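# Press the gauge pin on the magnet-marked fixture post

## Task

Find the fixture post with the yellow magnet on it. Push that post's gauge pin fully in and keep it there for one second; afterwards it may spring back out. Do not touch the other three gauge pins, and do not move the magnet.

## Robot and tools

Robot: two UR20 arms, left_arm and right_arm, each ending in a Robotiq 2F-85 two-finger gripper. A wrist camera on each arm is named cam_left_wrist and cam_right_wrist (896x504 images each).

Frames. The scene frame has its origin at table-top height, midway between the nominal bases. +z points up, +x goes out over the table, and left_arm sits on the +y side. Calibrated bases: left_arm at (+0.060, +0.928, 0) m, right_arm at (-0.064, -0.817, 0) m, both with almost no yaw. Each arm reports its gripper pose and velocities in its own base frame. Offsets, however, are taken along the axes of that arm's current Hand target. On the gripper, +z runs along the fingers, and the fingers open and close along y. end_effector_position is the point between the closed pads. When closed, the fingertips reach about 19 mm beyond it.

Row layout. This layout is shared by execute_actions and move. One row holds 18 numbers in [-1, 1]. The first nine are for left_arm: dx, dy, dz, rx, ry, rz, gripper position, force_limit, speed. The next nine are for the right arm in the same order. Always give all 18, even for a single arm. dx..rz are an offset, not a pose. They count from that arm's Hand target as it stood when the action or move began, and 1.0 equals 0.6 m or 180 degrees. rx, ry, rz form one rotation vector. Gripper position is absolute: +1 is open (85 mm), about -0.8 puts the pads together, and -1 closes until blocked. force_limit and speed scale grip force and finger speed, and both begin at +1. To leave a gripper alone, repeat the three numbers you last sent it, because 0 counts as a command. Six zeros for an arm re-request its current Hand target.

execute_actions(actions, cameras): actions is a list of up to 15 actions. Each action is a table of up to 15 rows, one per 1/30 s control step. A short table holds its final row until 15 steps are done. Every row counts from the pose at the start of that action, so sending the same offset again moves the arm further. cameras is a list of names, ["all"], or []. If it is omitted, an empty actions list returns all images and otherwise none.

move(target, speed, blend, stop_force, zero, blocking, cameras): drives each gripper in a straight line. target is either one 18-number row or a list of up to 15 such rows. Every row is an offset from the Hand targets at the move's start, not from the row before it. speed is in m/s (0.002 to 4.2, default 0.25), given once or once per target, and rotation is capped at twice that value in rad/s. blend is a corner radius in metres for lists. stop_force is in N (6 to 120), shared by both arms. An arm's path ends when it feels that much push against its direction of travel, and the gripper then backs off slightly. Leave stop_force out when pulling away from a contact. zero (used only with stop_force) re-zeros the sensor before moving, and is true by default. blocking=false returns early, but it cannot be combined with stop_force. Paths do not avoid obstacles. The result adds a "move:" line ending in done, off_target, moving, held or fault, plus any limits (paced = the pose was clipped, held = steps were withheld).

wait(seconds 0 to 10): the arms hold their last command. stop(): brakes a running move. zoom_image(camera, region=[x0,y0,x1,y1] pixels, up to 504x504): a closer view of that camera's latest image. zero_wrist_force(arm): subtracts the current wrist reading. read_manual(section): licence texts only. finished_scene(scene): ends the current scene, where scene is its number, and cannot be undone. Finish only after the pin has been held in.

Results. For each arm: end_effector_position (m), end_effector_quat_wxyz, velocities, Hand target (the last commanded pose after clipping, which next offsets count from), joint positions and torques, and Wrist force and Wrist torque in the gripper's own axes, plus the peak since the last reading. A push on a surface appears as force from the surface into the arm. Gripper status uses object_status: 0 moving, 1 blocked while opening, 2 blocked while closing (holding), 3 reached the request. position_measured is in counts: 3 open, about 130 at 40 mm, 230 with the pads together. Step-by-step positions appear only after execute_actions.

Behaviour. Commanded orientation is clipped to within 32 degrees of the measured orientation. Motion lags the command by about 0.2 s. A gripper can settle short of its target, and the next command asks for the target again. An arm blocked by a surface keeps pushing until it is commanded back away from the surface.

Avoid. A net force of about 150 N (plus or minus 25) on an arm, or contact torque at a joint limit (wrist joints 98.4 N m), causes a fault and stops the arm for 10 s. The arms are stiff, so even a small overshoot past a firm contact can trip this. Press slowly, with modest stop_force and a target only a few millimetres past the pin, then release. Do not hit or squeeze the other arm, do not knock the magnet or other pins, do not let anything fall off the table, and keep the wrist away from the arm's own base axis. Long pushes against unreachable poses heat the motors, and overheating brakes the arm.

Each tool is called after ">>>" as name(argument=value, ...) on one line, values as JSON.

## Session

>>> execute_actions(actions=[])

Scene clock: 0.00 s.
left_arm: end_effector_position=(+1.6020, +0.5513, +0.3701) position_measured=3 object_status=3 end_effector_quat_wxyz=(-0.049, +0.940, +0.190, +0.279) | right_arm: end_effector_position=(+0.4481, +0.4679, +0.3319) position_measured=3 object_status=3 end_effector_quat_wxyz=(-0.272, +0.502, +0.649, +0.503)
Joint positions: left_arm=[0.193 -0.686 0.985 -2.439 -1.472 -3.319] | right_arm=[4.007 -1.969 -2.772 1.193 2.076 2.519]
Joint velocities: within noise
Joint torques (N m): no reading
Motor temperatures (°C): left_arm=[24 35 26 38 34 34] | right_arm=[28 35 36 37 34 38]
Wrist force (N): no reading
Wrist torque (N m): no reading
Wrist force, peak (N): no reading
Hand target: left_arm +1.6020, +0.5513, +0.3701; -0.049, +0.940, +0.190, +0.279 | right_arm +0.4481, +0.4679, +0.3319; -0.272, +0.502, +0.649, +0.503
Tool commands: left_gripper/position=+1.0 left_gripper/force_limit=+1.0 left_gripper/speed=+1.0 right_gripper/position=+1.0 right_gripper/force_limit=+1.0 right_gripper/speed=+1.0
camera_calibration:
cam_left_wrist: T_world_to_cam=[[0.280319, -0.958405, -0.0536817, 0.116011], [-0.933413, -0.259108, -0.248199, 1.75322], [0.223966, 0.119682, -0.967221, 0.0591923], [0, 0, 0, 1]] pos_world=[1.5907, 0.558373, 0.498626]
cam_right_wrist: T_world_to_cam=[[0.956613, -0.13676, 0.257272, -0.433465], [0.120637, -0.61784, -0.776995, 0.502422], [0.265214, 0.774319, -0.574535, -0.162484], [0, 0, 0, 1]] pos_world=[0.39714, 0.37695, 0.408545]

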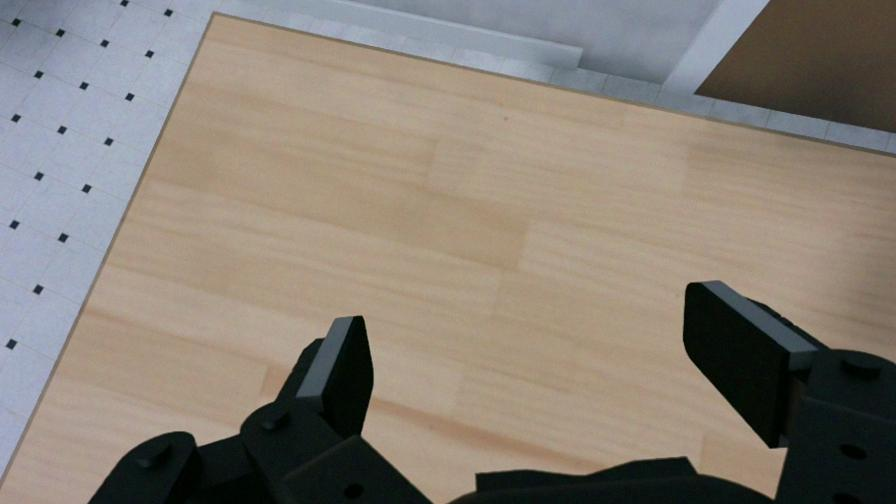

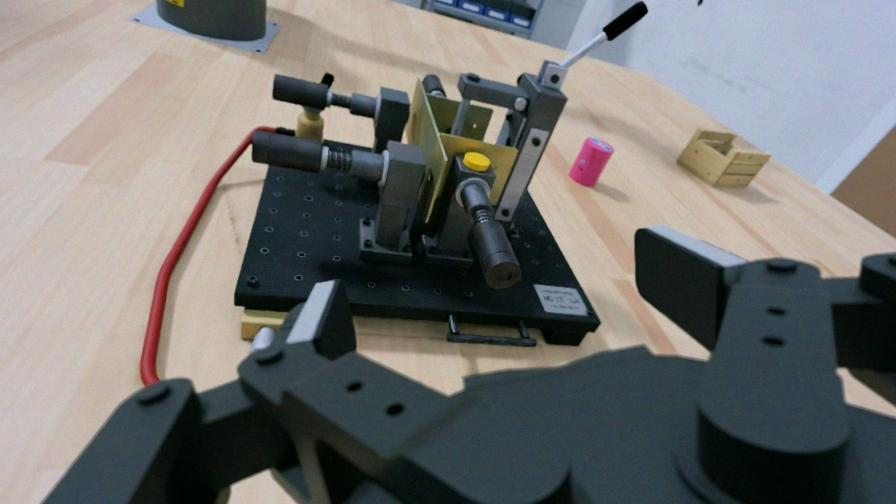

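>>> zoom_image(camera="cam_right_wrist", region=[420, 130, 580, 310])

>>> zoom_image(camera="cam_right_wrist", region=[220, 60, 620, 360])

Scaled by 2.800 from the camera's 896x504 image, which has a finer 1280x720 frame.

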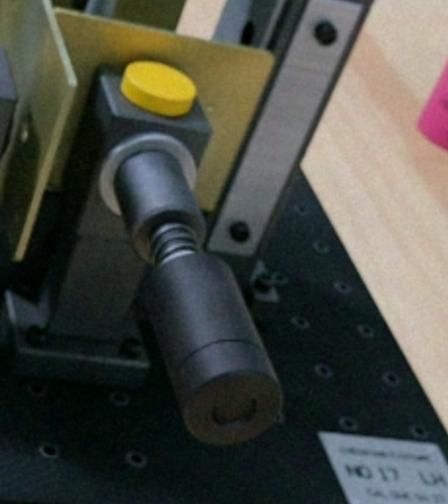

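Scaled by 1.260 from the camera's 896x504 image, which has a finer 1280x720 frame.

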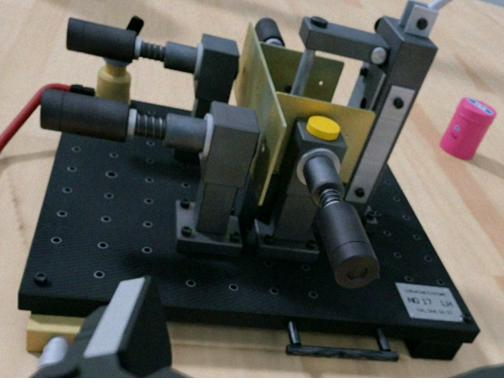

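>>> move(target=[0,0,0,0,0,0,1,1,1,-0.1998,0.0595,0.2875,0.0611,-0.014,0.1086,-1,-1,0], speed=0.35, cameras=["cam_right_wrist"])

>>> zoom_image(camera="cam_right_wrist", region=[380, 60, 640, 360])

Scene clock: 2.93 s.
left_arm: end_effector_position=(+1.6020, +0.5513, +0.3701) position_measured=3 object_status=3 end_effector_quat_wxyz=(-0.049, +0.940, +0.190, +0.279) | right_arm: end_effector_position=(+0.5490, +0.5818, +0.1829) position_measured=232 object_status=3 end_effector_quat_wxyz=(-0.386, +0.588, +0.605, +0.374)
Joint positions: left_arm=[0.193 -0.686 0.985 -2.439 -1.472 -3.319] | right_arm=[3.931 -2.222 -2.521 1.006 2.288 2.723]
Joint torques (N m): left_arm=[2.68 -275.43 -107.12 -11.62 2.29 0.17] | right_arm=[-19.49 116.31 22.96 3.64 8.45 6.33]
Wrist force (N): left_arm=[0.3 0.1 -0.2] | right_arm=[-1.1 0.8 0.4]
Wrist torque (N m): left_arm=[0.02 -0.04 0.00] | right_arm=[0.19 0.54 -0.24]
Wrist force, peak (N): left_arm=[0.7 -0.5 -0.3] | right_arm=[-2.6 2.8 3.3]
Hand target: left_arm +1.6020, +0.5513, +0.3701; -0.049, +0.940, +0.190, +0.279 | right_arm +0.5490, +0.5819, +0.1828; -0.386, +0.588, +0.605, +0.374
Off the commanded pose: left_arm 0.000 m, 0 deg | right_arm 0.000 m, 0 deg.
move: done
camera_calibration:
cam_right_wrist: T_world_to_cam=[[0.987497, -0.103683, -0.118745, -0.443407], [-0.157622, -0.660907, -0.733729, 0.614704], [-0.00240353, 0.743271, -0.668986, -0.18078], [0, 0, 0, 1]] pos_world=[0.534319, 0.494656, 0.277435]
Images, in order (width x height): cam_right_wrist 896x504.

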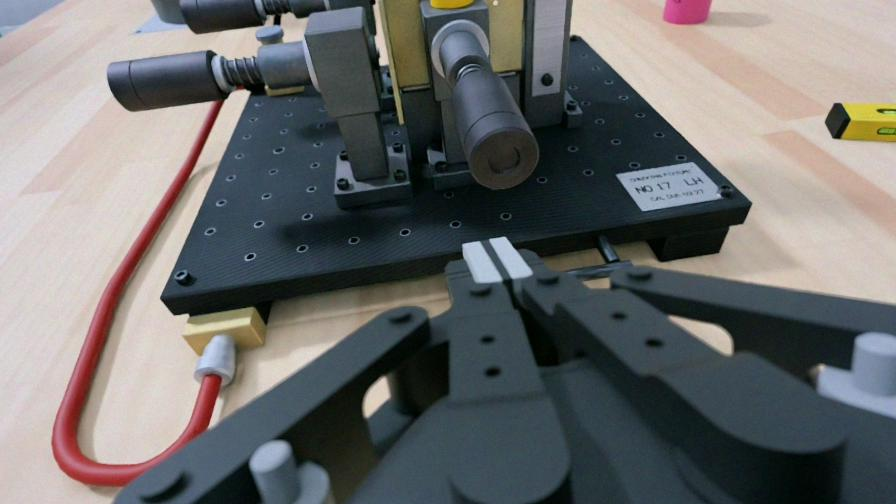

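Scaled by 1.680 from the camera's 896x504 image, which has a finer 1280x720 frame.

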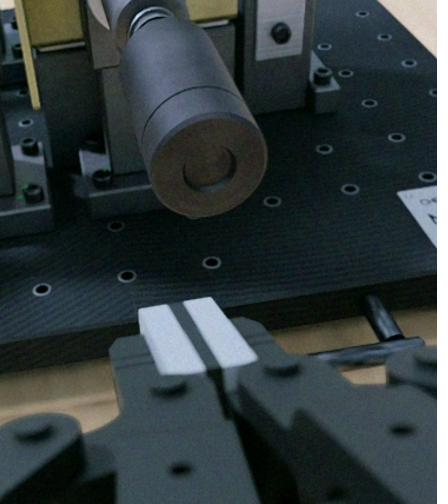

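>>> move(target=[0,0,0,0,0,0,1,1,1,-0.0036,0.0368,0.091,0,0,0,-1,-1,0], speed=0.2, cameras=["cam_right_wrist"])

>>> zoom_image(camera="cam_right_wrist", region=[380, 60, 640, 360])

Scene clock: 4.80 s.
left_arm: end_effector_position=(+1.6020, +0.5513, +0.3701) position_measured=3 object_status=3 end_effector_quat_wxyz=(-0.049, +0.940, +0.190, +0.279) | right_arm: end_effector_position=(+0.5696, +0.6309, +0.1578) position_measured=232 object_status=3 end_effector_quat_wxyz=(-0.386, +0.588, +0.605, +0.374)
Joint positions: left_arm=[0.193 -0.686 0.985 -2.439 -1.472 -3.319] | right_arm=[3.962 -2.271 -2.455 1.003 2.262 2.746]
Joint torques (N m): left_arm=[3.01 -281.85 -109.01 -10.95 1.98 0.3] | right_arm=[28.41 127.74 27.9 4.39 -1.58 5.64]
Wrist force (N): left_arm=[0.5 0.2 -0.2] | right_arm=[-0.3 0.7 -0.2]
Wrist torque (N m): left_arm=[0.04 -0.07 0.00] | right_arm=[0.03 0.29 -0.27]
Wrist force, peak (N): left_arm=[0.7 -0.2 -0.2] | right_arm=[-0.3 1.6 1.6]
Hand target: left_arm +1.6020, +0.5513, +0.3701; -0.049, +0.940, +0.190, +0.279 | right_arm +0.5697, +0.6311, +0.1577; -0.386, +0.588, +0.605, +0.374
Off the commanded pose: left_arm 0.000 m, 0 deg | right_arm 0.000 m, 0 deg.
move: done
camera_calibration:
cam_right_wrist: T_world_to_cam=[[0.98748, -0.103686, -0.118878, -0.461582], [-0.157723, -0.66096, -0.733659, 0.632125], [-0.00250295, 0.743224, -0.669038, -0.233855], [0, 0, 0, 1]] pos_world=[0.554919, 0.543756, 0.252435]
Images, in order (width x height): cam_right_wrist 896x504.

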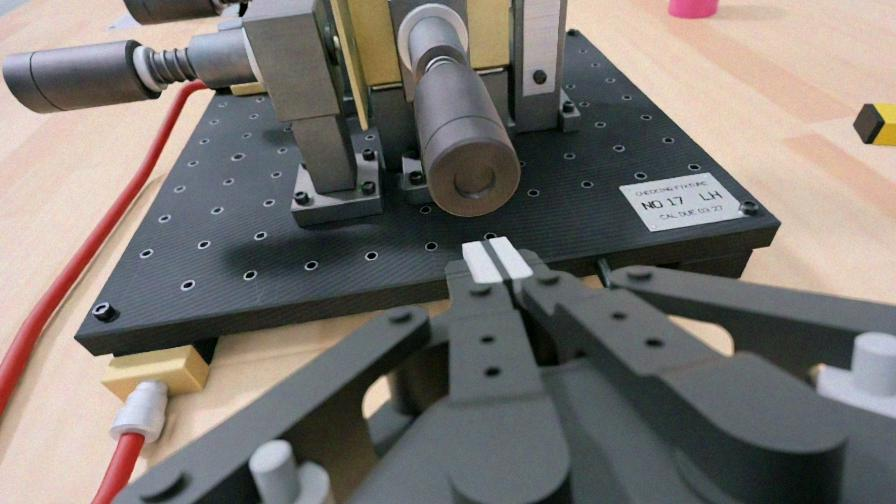

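Scaled by 1.680 from the camera's 896x504 image, which has a finer 1280x720 frame.

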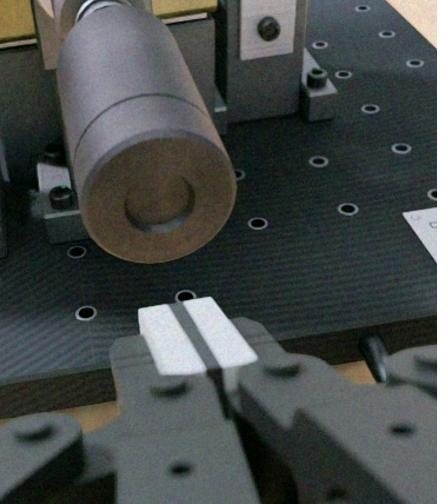

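>>> move(target=[0,0,0,0,0,0,1,1,1,0.0169,0.0042,0.0363,0,0,0,-1,-1,0], speed=0.1)

>>> move(target=[0,0,0,0,0,0,1,1,1,0.0211,0,0.0453,0,0,0,-1,-1,0], speed=0.02, stop_force=8, cameras=["cam_right_wrist"])

Scene clock: 7.63 s.
left_arm: end_effector_position=(+1.6020, +0.5513, +0.3701) position_measured=3 object_status=3 end_effector_quat_wxyz=(-0.049, +0.940, +0.190, +0.279) | right_arm: end_effector_position=(+0.5714, +0.6550, +0.1577) position_measured=232 object_status=3 end_effector_quat_wxyz=(-0.386, +0.588, +0.605, +0.374)
Joint positions: left_arm=[0.193 -0.686 0.985 -2.439 -1.472 -3.319] | right_arm=[3.985 -2.272 -2.433 0.993 2.243 2.762]
Joint torques (N m): left_arm=[4.38 -280.47 -110.39 -10.98 3.21 1.24] | right_arm=[19.67 132.96 22.77 3.32 -2.74 6.88]
Wrist force (N): left_arm=[0.2 -0.1 0.0] | right_arm=[-0.2 0.1 0.1]
Wrist torque (N m): left_arm=[-0.01 -0.02 0.00] | right_arm=[-0.06 0.26 -0.25]
Wrist force, peak (N): left_arm=[0.7 -0.2 -0.3] | right_arm=[-0.5 0.6 -1.2]
Hand target: left_arm +1.6020, +0.5513, +0.3701; -0.049, +0.940, +0.190, +0.279 | right_arm +0.5715, +0.6551, +0.1577; -0.386, +0.588, +0.605, +0.374
Off the commanded pose: left_arm 0.000 m, 0 deg | right_arm 0.000 m, 0 deg.
move: done

Scene clock: 9.23 s.
left_arm: end_effector_position=(+1.6020, +0.5513, +0.3701) position_measured=3 object_status=3 end_effector_quat_wxyz=(-0.049, +0.940, +0.190, +0.279) | right_arm: end_effector_position=(+0.5712, +0.6628, +0.1577) position_measured=232 object_status=3 end_effector_quat_wxyz=(-0.386, +0.588, +0.605, +0.374)
Joint positions: left_arm=[0.193 -0.686 0.985 -2.439 -1.472 -3.319] | right_arm=[3.993 -2.273 -2.427 0.991 2.236 2.767]
Joint torques (N m): left_arm=[1.59 -284.42 -110.75 -10.99 3.51 1.32] | right_arm=[-19.21 163.21 2.58 14.53 8.19 -7.2]
Wrist force (N): left_arm=[0.3 -0.1 0.0] | right_arm=[-2.4 1.5 -5.6]
Wrist torque (N m): left_arm=[-0.02 -0.04 0.00] | right_arm=[-0.13 0.31 -0.22]
Wrist force, peak (N): left_arm=[0.4 -0.2 -0.5] | right_arm=[-2.5 1.1 -8.3]
Hand target: left_arm +1.6020, +0.5513, +0.3701; -0.049, +0.940, +0.190, +0.279 | right_arm +0.5712, +0.6628, +0.1577; -0.386, +0.588, +0.605, +0.374 (not the last commanded pose)
Off the commanded pose: left_arm 0.000 m, 0 deg | right_arm 0.022 m, 0 deg.
move: contact (right_arm)
camera_calibration:
cam_right_wrist: T_world_to_cam=[[0.98748, -0.103686, -0.118878, -0.459967], [-0.157723, -0.66096, -0.733659, 0.653397], [-0.00250295, 0.743224, -0.669038, -0.257768], [0, 0, 0, 1]] pos_world=[0.556619, 0.575756, 0.252235]
Images, in order (width x height): cam_right_wrist 896x504.

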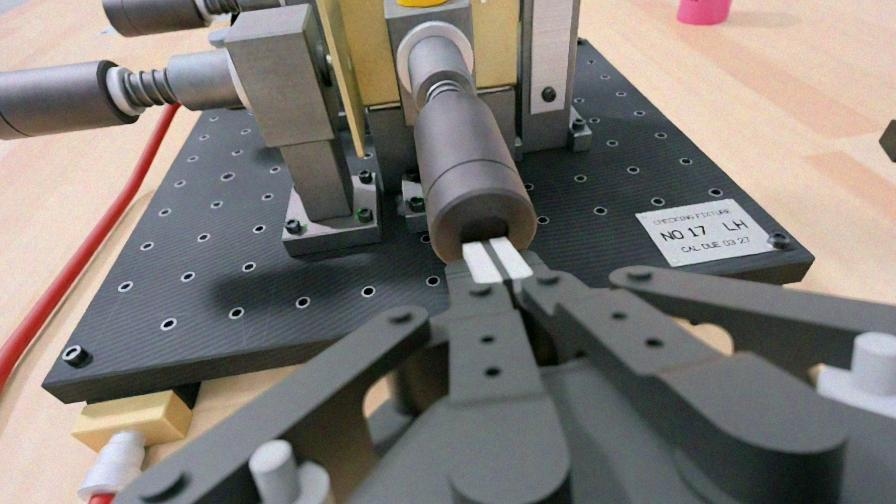

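>>> move(target=[0,0,0,0,0,0,1,1,1,0.0102,0,0.0219,0,0,0,-1,-1,0], speed=0.04, stop_force=40)

>>> move(target=[0,0,0,0,0,0,1,1,1,0.0085,0,0.0181,0,0,0,-1,-1,0], speed=0.007, stop_force=25, cameras=["cam_right_wrist"])

>>> wait(seconds=0.9)

Scene clock: 11.10 s.
left_arm: end_effector_position=(+1.6020, +0.5513, +0.3701) position_measured=3 object_status=3 end_effector_quat_wxyz=(-0.049, +0.940, +0.190, +0.279) | right_arm: end_effector_position=(+0.5708, +0.6773, +0.1577) position_measured=232 object_status=3 end_effector_quat_wxyz=(-0.386, +0.588, +0.605, +0.374)
Joint positions: left_arm=[0.193 -0.686 0.985 -2.439 -1.472 -3.319] | right_arm=[4.008 -2.274 -2.415 0.986 2.223 2.778]
Joint torques (N m): left_arm=[4.38 -285.38 -113.12 -11.38 4.07 2.13] | right_arm=[30.56 131.31 29.84 3.91 -2.63 4.97]
Wrist force (N): left_arm=[0.6 0.0 -0.2] | right_arm=[-2.4 1.9 -12.5]
Wrist torque (N m): left_arm=[0.01 -0.09 0.00] | right_arm=[-0.10 0.32 -0.20]
Wrist force, peak (N): left_arm=[0.7 -0.2 -0.3] | right_arm=[-2.9 2.5 -12.5]
Hand target: left_arm +1.6020, +0.5513, +0.3701; -0.049, +0.940, +0.190, +0.279 | right_arm +0.5708, +0.6773, +0.1577; -0.386, +0.588, +0.605, +0.374
Off the commanded pose: left_arm 0.000 m, 0 deg | right_arm 0.000 m, 0 deg.
move: done

Scene clock: 12.73 s.
left_arm: end_effector_position=(+1.6020, +0.5513, +0.3701) position_measured=3 object_status=3 end_effector_quat_wxyz=(-0.049, +0.940, +0.190, +0.279) | right_arm: end_effector_position=(+0.5707, +0.6809, +0.1577) position_measured=232 object_status=3 end_effector_quat_wxyz=(-0.386, +0.588, +0.605, +0.374)
Joint positions: left_arm=[0.193 -0.686 0.985 -2.439 -1.472 -3.319] | right_arm=[4.012 -2.275 -2.412 0.985 2.22 2.78]
Joint torques (N m): left_arm=[4.88 -284.25 -114.52 -11.01 4.44 1.93] | right_arm=[8.71 135.38 23.03 9.51 9.62 -6.77]
Wrist force (N): left_arm=[0.4 -0.2 -0.3] | right_arm=[-10.0 3.1 -45.2]
Wrist torque (N m): left_arm=[-0.02 -0.05 0.00] | right_arm=[-0.16 0.44 -0.18]
Wrist force, peak (N): left_arm=[0.4 -0.5 -0.3] | right_arm=[-17.6 2.1 -67.3]
Hand target: left_arm +1.6020, +0.5513, +0.3701; -0.049, +0.940, +0.190, +0.279 | right_arm +0.5707, +0.6808, +0.1577; -0.386, +0.588, +0.605, +0.374 (not the last commanded pose)
Off the commanded pose: left_arm 0.000 m, 0 deg | right_arm 0.008 m, 0 deg.
move: contact (right_arm)
camera_calibration:
cam_right_wrist: T_world_to_cam=[[0.98748, -0.103696, -0.118871, -0.457504], [-0.157724, -0.661009, -0.733614, 0.665219], [-0.00250152, 0.743178, -0.669089, -0.271108], [0, 0, 0, 1]] pos_world=[0.556019, 0.593756, 0.252235]
Images, in order (width x height): cam_right_wrist 896x504.

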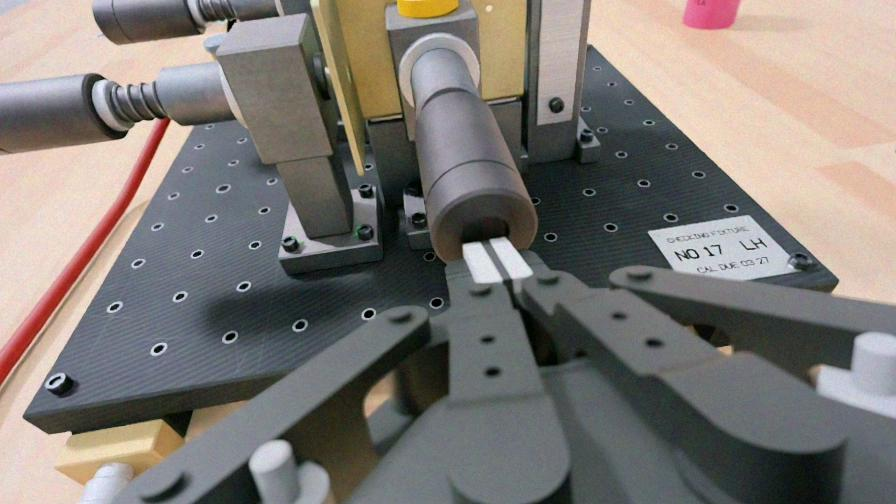

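Scene clock: 13.63 s.
left_arm: end_effector_position=(+1.6020, +0.5513, +0.3701) position_measured=3 object_status=3 end_effector_quat_wxyz=(-0.049, +0.940, +0.190, +0.279) | right_arm: end_effector_position=(+0.5707, +0.6808, +0.1577) position_measured=232 object_status=3 end_effector_quat_wxyz=(-0.386, +0.588, +0.605, +0.374)
Joint positions: left_arm=[0.193 -0.686 0.985 -2.439 -1.472 -3.319] | right_arm=[4.012 -2.275 -2.412 0.985 2.22 2.78]
Joint torques (N m): left_arm=[5.9 -287.5 -113.07 -10.8 4.51 1.56] | right_arm=[10.36 147.25 19.62 9.9 9.04 -7.26]
Wrist force (N): left_arm=[0.3 0.0 -0.2] | right_arm=[-8.6 3.1 -42.8]
Wrist torque (N m): left_arm=[0.01 -0.04 -0.01] | right_arm=[-0.19 0.42 -0.18]
Wrist force, peak (N): left_arm=[0.7 -0.1 0.1] | right_arm=[-10.0 3.1 -45.1]
Hand target: left_arm +1.6020, +0.5513, +0.3701; -0.049, +0.940, +0.190, +0.279 | right_arm +0.5707, +0.6808, +0.1577; -0.386, +0.588, +0.605, +0.374 (not the last commanded pose)
Tool commands: left_gripper/position=+1.0 left_gripper/force_limit=+1.0 left_gripper/speed=+1.0 right_gripper/position=-1.0 right_gripper/force_limit=-1.0 right_gripper/speed=+0.0
Off the commanded pose: left_arm 0.000 m, 0 deg | right_arm 0.008 m, 0 deg.
wait: 0.90 s; at rest by 0.17 s

>>> move(target=[0,0,0,0,0,0,1,1,1,-0.0183,0,-0.0393,0,0,0,-1,-1,0], speed=0.06)

>>> finished_scene(scene=2)

Scene clock: 14.63 s.
left_arm: end_effector_position=(+1.6020, +0.5513, +0.3701) position_measured=3 object_status=3 end_effector_quat_wxyz=(-0.049, +0.940, +0.190, +0.279) | right_arm: end_effector_position=(+0.5715, +0.6550, +0.1577) position_measured=232 object_status=3 end_effector_quat_wxyz=(-0.386, +0.588, +0.605, +0.374)
Joint positions: left_arm=[0.193 -0.686 0.985 -2.439 -1.472 -3.319] | right_arm=[3.985 -2.272 -2.433 0.993 2.243 2.762]
Joint torques (N m): left_arm=[3.8 -288.39 -114.33 -10.56 5.16 2.33] | right_arm=[-20.13 172.75 -4.89 15.19 8.73 -7.64]
Wrist force (N): left_arm=[0.4 -0.3 -0.1] | right_arm=[-0.1 0.1 -0.3]
Wrist torque (N m): left_arm=[-0.04 -0.05 0.00] | right_arm=[-0.07 0.26 -0.24]
Wrist force, peak (N): left_arm=[0.5 -0.2 -0.4] | right_arm=[-8.8 2.8 -42.8]
Hand target: left_arm +1.6020, +0.5513, +0.3701; -0.049, +0.940, +0.190, +0.279 | right_arm +0.5715, +0.6548, +0.1577; -0.386, +0.588, +0.605, +0.374
Off the commanded pose: left_arm 0.000 m, 0 deg | right_arm 0.000 m, 0 deg.
move: done

The scene is finished: the task was done.


## Next scene

The same job, from a new start.

>>> execute_actions(actions=[])

Scene clock: 0.00 s.
left_arm: end_effector_position=(+0.3071, -0.4220, +0.1602) position_measured=3 object_status=3 end_effector_quat_wxyz=(+0.066, +0.956, -0.074, +0.275) | right_arm: end_effector_position=(+0.4900, -0.3027, +0.2369) position_measured=3 object_status=3 end_effector_quat_wxyz=(+0.548, -0.467, -0.511, -0.471)
Joint positions: left_arm=[-1.763 -1.739 2.857 -2.766 -1.003 1.555] | right_arm=[2.511 -2.074 -2.06 -2.212 2.389 -0.015]
Joint velocities: within noise
Joint torques (N m): no reading
Motor temperatures (°C): left_arm=[24 35 26 38 34 33] | right_arm=[28 35 35 36 33 38]
Wrist force (N): no reading
Wrist torque (N m): no reading
Wrist force, peak (N): no reading
Hand target: left_arm +0.3071, -0.4220, +0.1602; +0.066, +0.956, -0.074, +0.275 | right_arm +0.4900, -0.3027, +0.2369; +0.548, -0.467, -0.511, -0.471
Tool commands: left_gripper/position=+1.0 left_gripper/force_limit=+1.0 left_gripper/speed=+1.0 right_gripper/position=+1.0 right_gripper/force_limit=+1.0 right_gripper/speed=+1.0
camera_calibration:
cam_left_wrist: T_world_to_cam=[[-0.285835, -0.958093, 0.0188626, -0.30276], [-0.929607, 0.27245, -0.248197, 0.463413], [0.232657, -0.0884782, -0.968526, 0.172428], [0, 0, 0, 1]] pos_world=[0.304136, -0.401073, 0.28773]
cam_right_wrist: T_world_to_cam=[[0.978979, 0.0562001, -0.196068, -0.399553], [-0.174505, -0.266853, -0.947807, 0.238768], [-0.105588, 0.962097, -0.251436, 0.530477], [0, 0, 0, 1]] pos_world=[0.488832, -0.424199, 0.281347]

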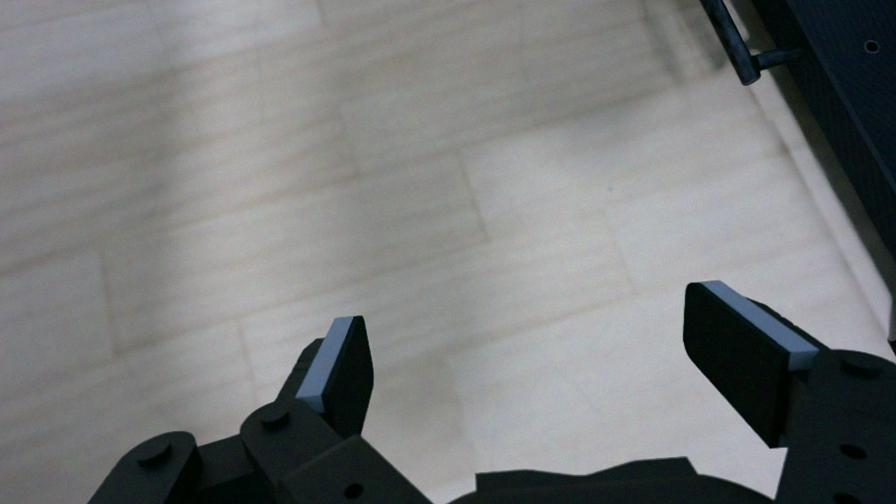

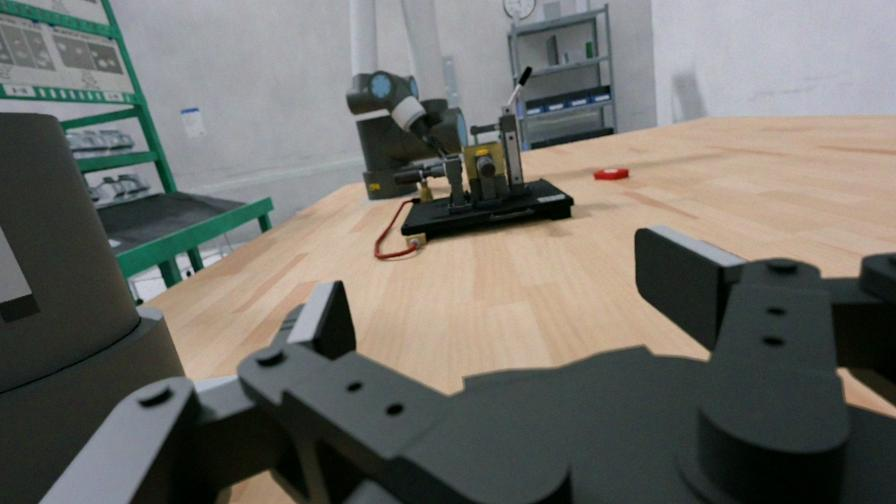

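>>> zoom_image(camera="cam_right_wrist", region=[370, 60, 640, 260])

>>> zoom_image(camera="cam_right_wrist", region=[430, 90, 550, 220])

Scaled by 1.867 from the camera's 896x504 image, which has a finer 1280x720 frame.

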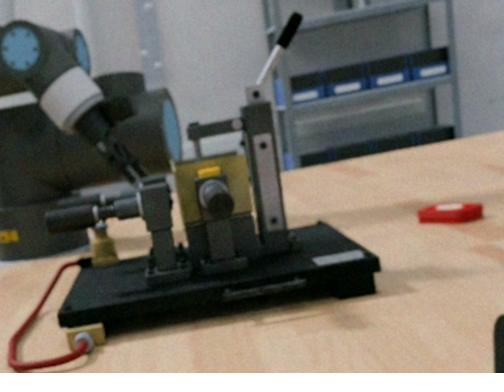

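Scaled by 3.877 from the camera's 896x504 image, which has a finer 1280x720 frame.

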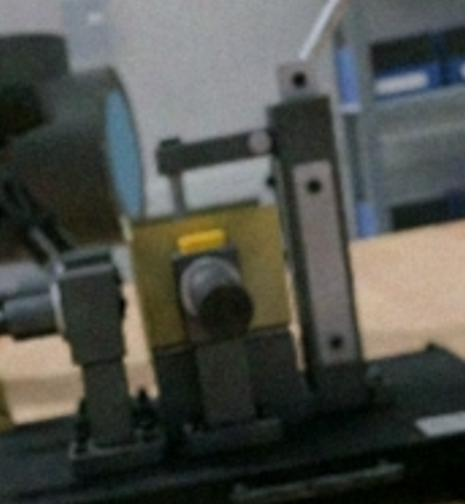

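>>> move(target=[[0,0,0,0,0,0,1,1,1,0.2955,0.0378,0.264,0,-0.3056,0,-1,-1,0],[0,0,0,0,0,0,1,1,1,0.2333,0.0363,0.9347,-0.1205,-0.3126,0.0485,-1,-1,0]], speed=0.45, blend=[0.08,0], cameras=["cam_right_wrist"])

Scene clock: 5.10 s.
left_arm: end_effector_position=(+0.3071, -0.4220, +0.1602) position_measured=3 object_status=3 end_effector_quat_wxyz=(+0.066, +0.956, -0.074, +0.275) | right_arm: end_effector_position=(+0.4491, +0.2507, +0.4000) position_measured=232 object_status=3 end_effector_quat_wxyz=(-0.183, +0.758, +0.578, +0.240)
Joint positions: left_arm=[-1.763 -1.739 2.857 -2.766 -1.003 1.555] | right_arm=[3.824 -1.096 -2.637 -0.46 1.912 2.613]
Joint torques (N m): left_arm=[6.36 -10.88 -58.37 -8.74 3.95 -0.7] | right_arm=[12.75 -4.18 77.11 15.98 -4.39 5.42]
Wrist force (N): left_arm=[0.1 -0.3 -0.1] | right_arm=[0.3 1.5 2.2]
Wrist torque (N m): left_arm=[-0.04 -0.02 0.00] | right_arm=[1.03 0.05 -0.23]
Wrist force, peak (N): left_arm=[-0.1 -0.5 -0.3] | right_arm=[3.2 0.2 4.3]
Hand target: left_arm +0.3071, -0.4220, +0.1602; +0.066, +0.956, -0.074, +0.275 | right_arm +0.4490, +0.2507, +0.4000; -0.183, +0.758, +0.578, +0.240
Off the commanded pose: left_arm 0.000 m, 0 deg | right_arm 0.000 m, 0 deg.
move: done
camera_calibration:
cam_right_wrist: T_world_to_cam=[[0.902484, -0.429148, -0.0367896, -0.266339], [-0.418666, -0.853949, -0.309013, 0.535199], [0.101196, 0.294282, -0.950346, 0.388872], [0, 0, 0, 1]] pos_world=[0.425084, 0.228296, 0.525148]
Images, in order (width x height): cam_right_wrist 896x504.

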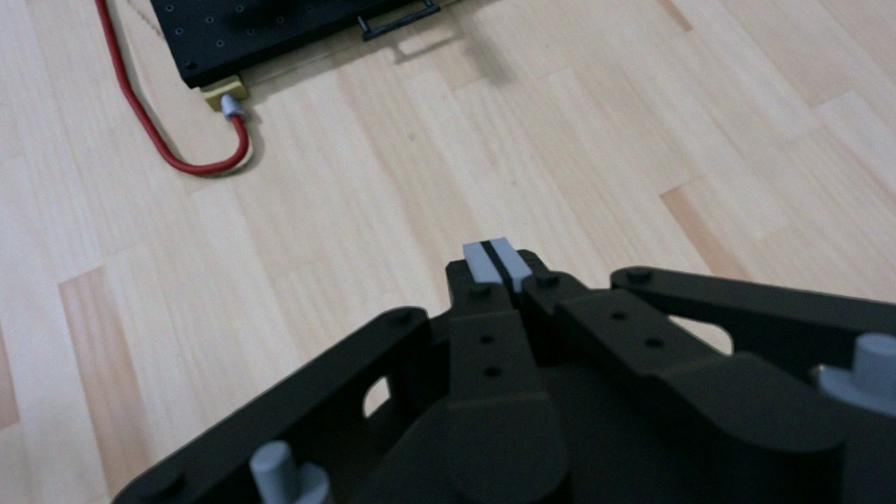

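>>> move(target=[0,0,0,0,0,0,1,1,1,0.165,-0.121,0.502,0,0.1667,0,-1,-1,0], speed=0.4, cameras=["cam_right_wrist"])

>>> zoom_image(camera="cam_right_wrist", region=[380, 60, 640, 360])

Scene clock: 7.57 s.
left_arm: end_effector_position=(+0.3071, -0.4220, +0.1602) position_measured=3 object_status=3 end_effector_quat_wxyz=(+0.066, +0.956, -0.074, +0.275) | right_arm: end_effector_position=(+0.4464, +0.5150, +0.2105) position_measured=232 object_status=3 end_effector_quat_wxyz=(-0.326, +0.671, +0.511, +0.428)
Joint positions: left_arm=[-1.763 -1.739 2.857 -2.766 -1.003 1.555] | right_arm=[4.175 -2.276 -2.788 1.473 1.814 3.026]
Joint torques (N m): left_arm=[7.44 -9.35 -59.45 -7.56 4.35 -0.87] | right_arm=[23.5 103.14 -9.24 13.72 -3.35 6.11]
Wrist force (N): left_arm=[0.1 -0.1 -0.1] | right_arm=[0.9 0.8 1.1]
Wrist torque (N m): left_arm=[-0.01 -0.02 0.00] | right_arm=[0.47 -0.08 -0.05]
Wrist force, peak (N): left_arm=[0.4 0.1 -0.4] | right_arm=[0.8 0.9 5.8]
Hand target: left_arm +0.3071, -0.4220, +0.1602; +0.066, +0.956, -0.074, +0.275 | right_arm +0.4464, +0.5150, +0.2104; -0.326, +0.671, +0.511, +0.428
Off the commanded pose: left_arm 0.000 m, 0 deg | right_arm 0.000 m, 0 deg.
move: done
camera_calibration:
cam_right_wrist: T_world_to_cam=[[0.913477, -0.38909, -0.119031, -0.165714], [-0.344593, -0.584216, -0.734811, 0.618885], [0.216367, 0.712251, -0.667746, -0.194842], [0, 0, 0, 1]] pos_world=[0.406797, 0.435861, 0.304933]
Images, in order (width x height): cam_right_wrist 896x504.

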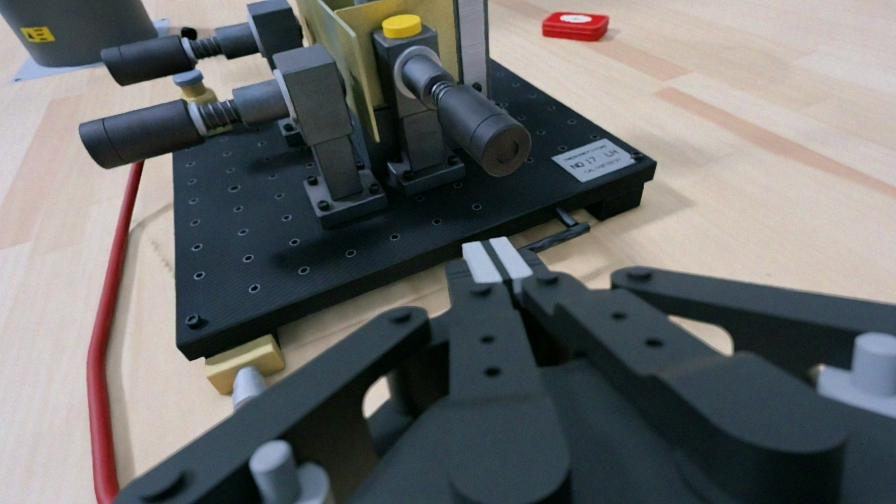

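Scaled by 1.680 from the camera's 896x504 image, which has a finer 1280x720 frame.

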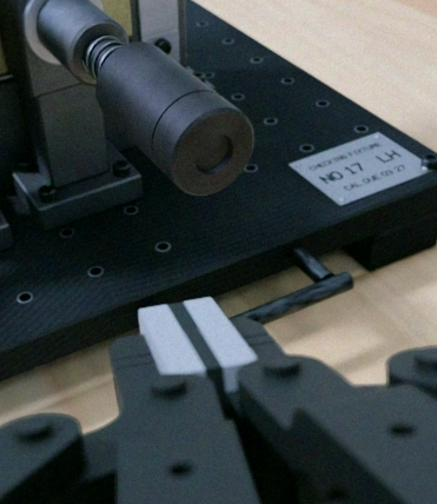

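>>> move(target=[0,0,0,0,0,0,1,1,1,-0.0088,0.0842,0.1843,0.0836,0,-0.039,-1,-1,0], speed=0.25, cameras=["cam_right_wrist"])

>>> zoom_image(camera="cam_right_wrist", region=[380, 60, 640, 360])

Scene clock: 9.60 s.
left_arm: end_effector_position=(+0.3071, -0.4220, +0.1602) position_measured=3 object_status=3 end_effector_quat_wxyz=(+0.066, +0.956, -0.074, +0.275) | right_arm: end_effector_position=(+0.5211, +0.5962, +0.1590) position_measured=232 object_status=3 end_effector_quat_wxyz=(-0.384, +0.590, +0.602, +0.376)
Joint positions: left_arm=[-1.763 -1.739 2.857 -2.766 -1.003 1.555] | right_arm=[3.986 -2.28 -2.541 1.114 2.235 2.769]
Joint torques (N m): left_arm=[9.26 -8.45 -60.1 -6.58 4.38 -0.78] | right_arm=[-21.42 155.78 15.14 4.51 8.13 -7.33]
Wrist force (N): left_arm=[0.0 -0.1 -0.2] | right_arm=[0.2 0.1 1.3]
Wrist torque (N m): left_arm=[-0.01 0.01 0.00] | right_arm=[0.18 -0.05 -0.01]
Wrist force, peak (N): left_arm=[0.2 0.0 -0.4] | right_arm=[0.1 2.4 2.9]
Hand target: left_arm +0.3071, -0.4220, +0.1602; +0.066, +0.956, -0.074, +0.275 | right_arm +0.5211, +0.5962, +0.1590; -0.384, +0.590, +0.602, +0.376
Off the commanded pose: left_arm 0.000 m, 0 deg | right_arm 0.000 m, 0 deg.
move: done
camera_calibration:
cam_right_wrist: T_world_to_cam=[[0.986613, -0.111935, -0.118596, -0.411819], [-0.163024, -0.65824, -0.734944, 0.603706], [0.00420137, 0.744439, -0.667677, -0.211805], [0, 0, 0, 1]] pos_world=[0.505614, 0.508963, 0.253433]
Images, in order (width x height): cam_right_wrist 896x504.

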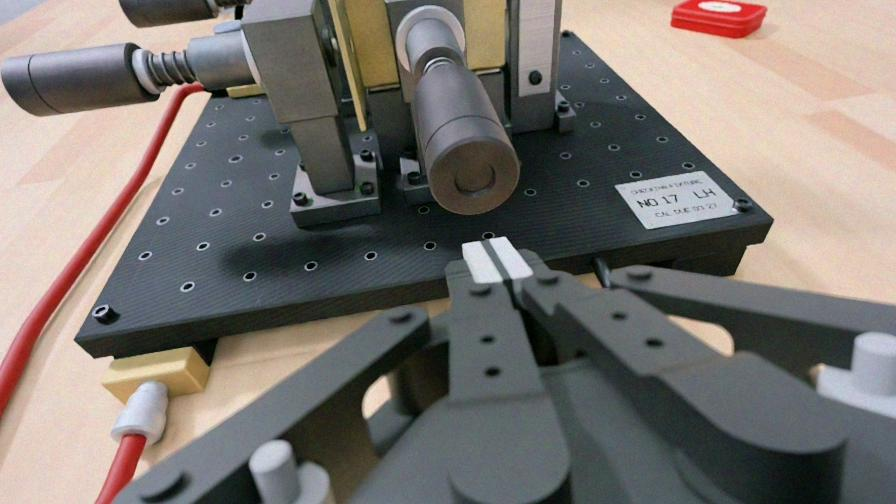

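Scaled by 1.680 from the camera's 896x504 image, which has a finer 1280x720 frame.

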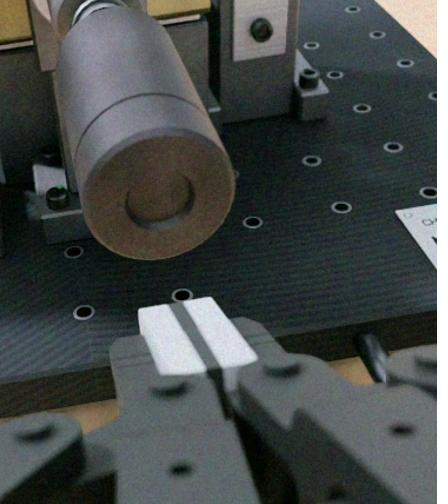

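>>> move(target=[0,0,0,0,0,0,1,1,1,0.0182,0.0042,0.0393,0,0,0,-1,-1,0], speed=0.1)

>>> move(target=[0,0,0,0,0,0,1,1,1,0.0155,0,0.0332,0,0,0,-1,-1,0], speed=0.02, stop_force=8, cameras=["cam_right_wrist"])

Scene clock: 10.60 s.
left_arm: end_effector_position=(+0.3071, -0.4220, +0.1602) position_measured=3 object_status=3 end_effector_quat_wxyz=(+0.066, +0.956, -0.074, +0.275) | right_arm: end_effector_position=(+0.5230, +0.6221, +0.1590) position_measured=232 object_status=3 end_effector_quat_wxyz=(-0.384, +0.590, +0.602, +0.376)
Joint positions: left_arm=[-1.763 -1.739 2.857 -2.766 -1.003 1.555] | right_arm=[4.012 -2.278 -2.517 1.1 2.213 2.787]
Joint torques (N m): left_arm=[10.78 -7.98 -61.58 -7.54 3.52 -1.03] | right_arm=[29.94 169.46 14.04 4.3 -1.02 7.15]
Wrist force (N): left_arm=[-0.1 0.3 0.1] | right_arm=[0.3 0.0 1.5]
Wrist torque (N m): left_arm=[0.05 0.03 0.00] | right_arm=[0.21 -0.10 -0.03]
Wrist force, peak (N): left_arm=[-0.2 0.0 -0.4] | right_arm=[0.4 0.1 2.1]
Hand target: left_arm +0.3071, -0.4220, +0.1602; +0.066, +0.956, -0.074, +0.275 | right_arm +0.5231, +0.6222, +0.1590; -0.384, +0.590, +0.602, +0.376
Off the commanded pose: left_arm 0.000 m, 0 deg | right_arm 0.000 m, 0 deg.
move: done

Scene clock: 12.30 s.
left_arm: end_effector_position=(+0.3071, -0.4220, +0.1602) position_measured=3 object_status=3 end_effector_quat_wxyz=(+0.066, +0.956, -0.074, +0.275) | right_arm: end_effector_position=(+0.5228, +0.6326, +0.1590) position_measured=232 object_status=3 end_effector_quat_wxyz=(-0.384, +0.590, +0.602, +0.376)
Joint positions: left_arm=[-1.763 -1.739 2.857 -2.766 -1.003 1.555] | right_arm=[4.024 -2.278 -2.509 1.096 2.203 2.795]
Joint torques (N m): left_arm=[11 -6.44 -61.81 -7.07 3.89 -0.99] | right_arm=[-15.56 154.98 -1.44 14.67 6.67 -7.43]
Wrist force (N): left_arm=[-0.1 -0.2 -0.1] | right_arm=[-2.3 1.6 -4.0]
Wrist torque (N m): left_arm=[-0.03 0.02 0.00] | right_arm=[0.27 -0.17 -0.02]
Wrist force, peak (N): left_arm=[0.5 0.1 -0.3] | right_arm=[-1.7 0.2 -6.8]
Hand target: left_arm +0.3071, -0.4220, +0.1602; +0.066, +0.956, -0.074, +0.275 | right_arm +0.5228, +0.6326, +0.1590; -0.384, +0.590, +0.602, +0.376 (not the last commanded pose)
Off the commanded pose: left_arm 0.000 m, 0 deg | right_arm 0.012 m, 0 deg.
move: contact (right_arm)
camera_calibration:
cam_right_wrist: T_world_to_cam=[[0.986631, -0.111789, -0.118583, -0.409602], [-0.162916, -0.658267, -0.734944, 0.627985], [0.00409935, 0.744438, -0.667679, -0.238931], [0, 0, 0, 1]] pos_world=[0.507415, 0.545463, 0.253433]
Images, in order (width x height): cam_right_wrist 896x504.

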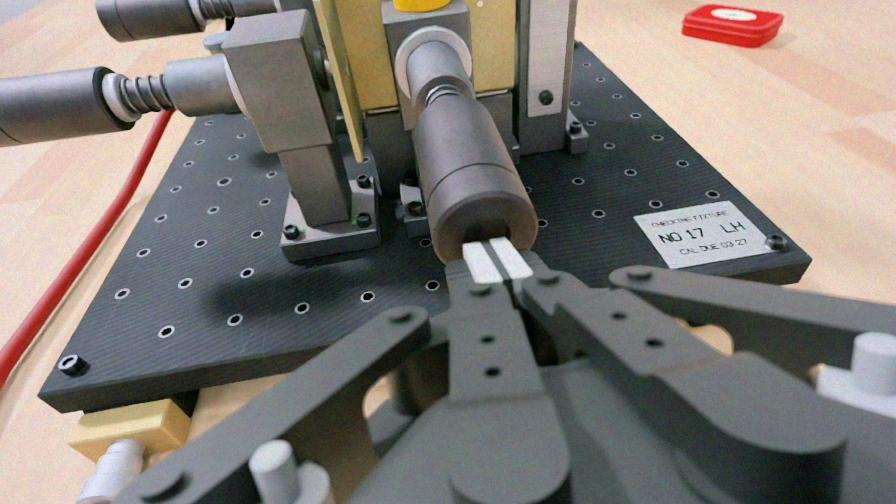

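>>> move(target=[0,0,0,0,0,0,1,1,1,0.0104,0,0.0224,0,0,0,-1,-1,0], speed=0.05, stop_force=40)

>>> move(target=[0,0,0,0,0,0,1,1,1,0.0085,0,0.0181,0,0,0,-1,-1,0], speed=0.006, stop_force=22, cameras=["cam_right_wrist"])

>>> wait(seconds=0.9)

Scene clock: 14.03 s.
left_arm: end_effector_position=(+0.3071, -0.4220, +0.1602) position_measured=3 object_status=3 end_effector_quat_wxyz=(+0.066, +0.956, -0.074, +0.275) | right_arm: end_effector_position=(+0.5225, +0.6474, +0.1590) position_measured=232 object_status=3 end_effector_quat_wxyz=(-0.384, +0.590, +0.602, +0.376)
Joint positions: left_arm=[-1.763 -1.739 2.857 -2.766 -1.003 1.555] | right_arm=[4.04 -2.278 -2.497 1.089 2.189 2.805]
Joint torques (N m): left_arm=[8.15 -9.88 -65.54 -6.82 4.1 -0.69] | right_arm=[27.16 158.3 23.62 5.02 -1.91 5.85]
Wrist force (N): left_arm=[-0.1 0.1 -0.2] | right_arm=[-2.6 -1.1 -11.0]
Wrist torque (N m): left_arm=[0.01 0.02 0.00] | right_arm=[0.38 -0.14 -0.06]
Wrist force, peak (N): left_arm=[0.2 -0.1 -0.5] | right_arm=[-2.7 -1.3 -11.3]
Hand target: left_arm +0.3071, -0.4220, +0.1602; +0.066, +0.956, -0.074, +0.275 | right_arm +0.5225, +0.6474, +0.1590; -0.384, +0.590, +0.602, +0.376
Off the commanded pose: left_arm 0.000 m, 0 deg | right_arm 0.000 m, 0 deg.
move: done

Scene clock: 15.37 s.
left_arm: end_effector_position=(+0.3071, -0.4220, +0.1602) position_measured=3 object_status=3 end_effector_quat_wxyz=(+0.066, +0.956, -0.074, +0.275) | right_arm: end_effector_position=(+0.5225, +0.6489, +0.1590) position_measured=232 object_status=3 end_effector_quat_wxyz=(-0.384, +0.590, +0.602, +0.376)
Joint positions: left_arm=[-1.763 -1.739 2.857 -2.766 -1.003 1.555] | right_arm=[4.042 -2.278 -2.495 1.089 2.188 2.806]
Joint torques (N m): left_arm=[14.72 -4.89 -66.55 -6.88 3.92 0.08] | right_arm=[2.07 146.21 15.1 9.97 6.96 -7.69]
Wrist force (N): left_arm=[0.0 -0.1 -0.2] | right_arm=[-9.6 -1.5 -35.8]
Wrist torque (N m): left_arm=[-0.01 0.01 0.00] | right_arm=[0.40 -0.03 -0.07]
Wrist force, peak (N): left_arm=[0.0 0.4 -0.3] | right_arm=[-15.4 -1.5 -54.1]
Hand target: left_arm +0.3071, -0.4220, +0.1602; +0.066, +0.956, -0.074, +0.275 | right_arm +0.5225, +0.6488, +0.1590; -0.384, +0.590, +0.602, +0.376 (not the last commanded pose)
Off the commanded pose: left_arm 0.000 m, 0 deg | right_arm 0.011 m, 0 deg.
move: contact (right_arm)
camera_calibration:
cam_right_wrist: T_world_to_cam=[[0.986615, -0.111855, -0.118654, -0.407431], [-0.163014, -0.658254, -0.734934, 0.63864], [0.00410119, 0.74444, -0.667677, -0.250992], [0, 0, 0, 1]] pos_world=[0.507114, 0.561663, 0.253433]
Images, in order (width x height): cam_right_wrist 896x504.

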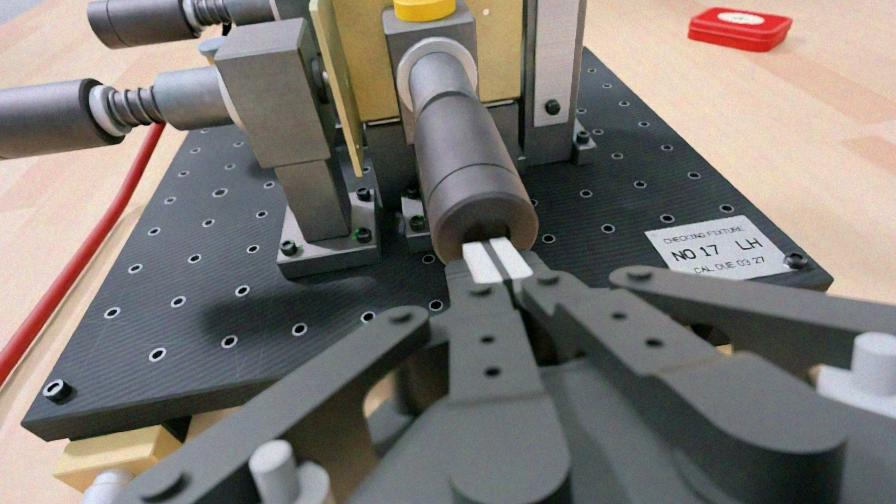

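Scene clock: 16.27 s.
left_arm: end_effector_position=(+0.3071, -0.4220, +0.1602) position_measured=3 object_status=3 end_effector_quat_wxyz=(+0.066, +0.956, -0.074, +0.275) | right_arm: end_effector_position=(+0.5225, +0.6489, +0.1590) position_measured=232 object_status=3 end_effector_quat_wxyz=(-0.384, +0.590, +0.602, +0.376)
Joint positions: left_arm=[-1.763 -1.739 2.857 -2.766 -1.003 1.555] | right_arm=[4.042 -2.278 -2.495 1.089 2.188 2.806]
Joint torques (N m): left_arm=[12.17 -2.25 -67.85 -8.02 4.02 -1.07] | right_arm=[-0.83 138.09 16.39 10.19 6.76 -7.7]
Wrist force (N): left_arm=[0.1 0.0 -0.1] | right_arm=[-8.8 -1.7 -33.1]
Wrist torque (N m): left_arm=[0.01 -0.02 0.00] | right_arm=[0.37 -0.08 -0.06]
Wrist force, peak (N): left_arm=[0.0 0.1 -0.5] | right_arm=[-9.9 -1.8 -35.5]
Hand target: left_arm +0.3071, -0.4220, +0.1602; +0.066, +0.956, -0.074, +0.275 | right_arm +0.5225, +0.6488, +0.1590; -0.384, +0.590, +0.602, +0.376 (not the last commanded pose)
Tool commands: left_gripper/position=+1.0 left_gripper/force_limit=+1.0 left_gripper/speed=+1.0 right_gripper/position=-1.0 right_gripper/force_limit=-1.0 right_gripper/speed=+0.0
Off the commanded pose: left_arm 0.000 m, 0 deg | right_arm 0.011 m, 0 deg.
wait: 0.90 s; at rest by 0.17 s

>>> zoom_image(camera="cam_right_wrist", region=[390, 30, 510, 150])

Scaled by 4.200 from the camera's 896x504 image, which has a finer 1280x720 frame.
This view is cut from an older image: the scene may have changed since it was taken.

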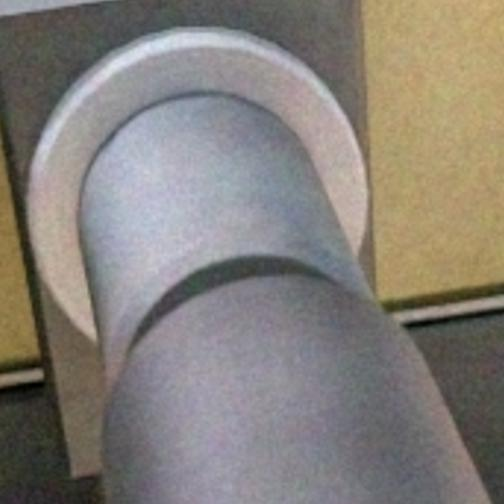

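>>> move(target=[0,0,0,0,0,0,1,1,1,-0.0183,0,-0.0393,0,0,0,-1,-1,0], speed=0.06)

>>> finished_scene(scene=3)

Scene clock: 17.53 s.
left_arm: end_effector_position=(+0.3071, -0.4220, +0.1602) position_measured=3 object_status=3 end_effector_quat_wxyz=(+0.066, +0.956, -0.074, +0.275) | right_arm: end_effector_position=(+0.5230, +0.6230, +0.1590) position_measured=232 object_status=3 end_effector_quat_wxyz=(-0.384, +0.590, +0.602, +0.376)
Joint positions: left_arm=[-1.763 -1.739 2.857 -2.766 -1.003 1.555] | right_arm=[4.014 -2.278 -2.517 1.1 2.212 2.788]
Joint torques (N m): left_arm=[14.07 -8.36 -68.24 -7.43 4.31 -0.63] | right_arm=[-23.89 119.33 -5.91 14.68 5.47 -8.4]
Wrist force (N): left_arm=[-0.1 -0.1 -0.1] | right_arm=[0.4 0.1 1.3]
Wrist torque (N m): left_arm=[-0.01 0.02 0.00] | right_arm=[0.24 -0.13 -0.03]
Wrist force, peak (N): left_arm=[-0.3 0.3 -0.5] | right_arm=[-8.3 -1.6 -33.7]
Hand target: left_arm +0.3071, -0.4220, +0.1602; +0.066, +0.956, -0.074, +0.275 | right_arm +0.5230, +0.6228, +0.1590; -0.384, +0.590, +0.602, +0.376
Off the commanded pose: left_arm 0.000 m, 0 deg | right_arm 0.000 m, 0 deg.
move: done

The scene is finished: the task was done.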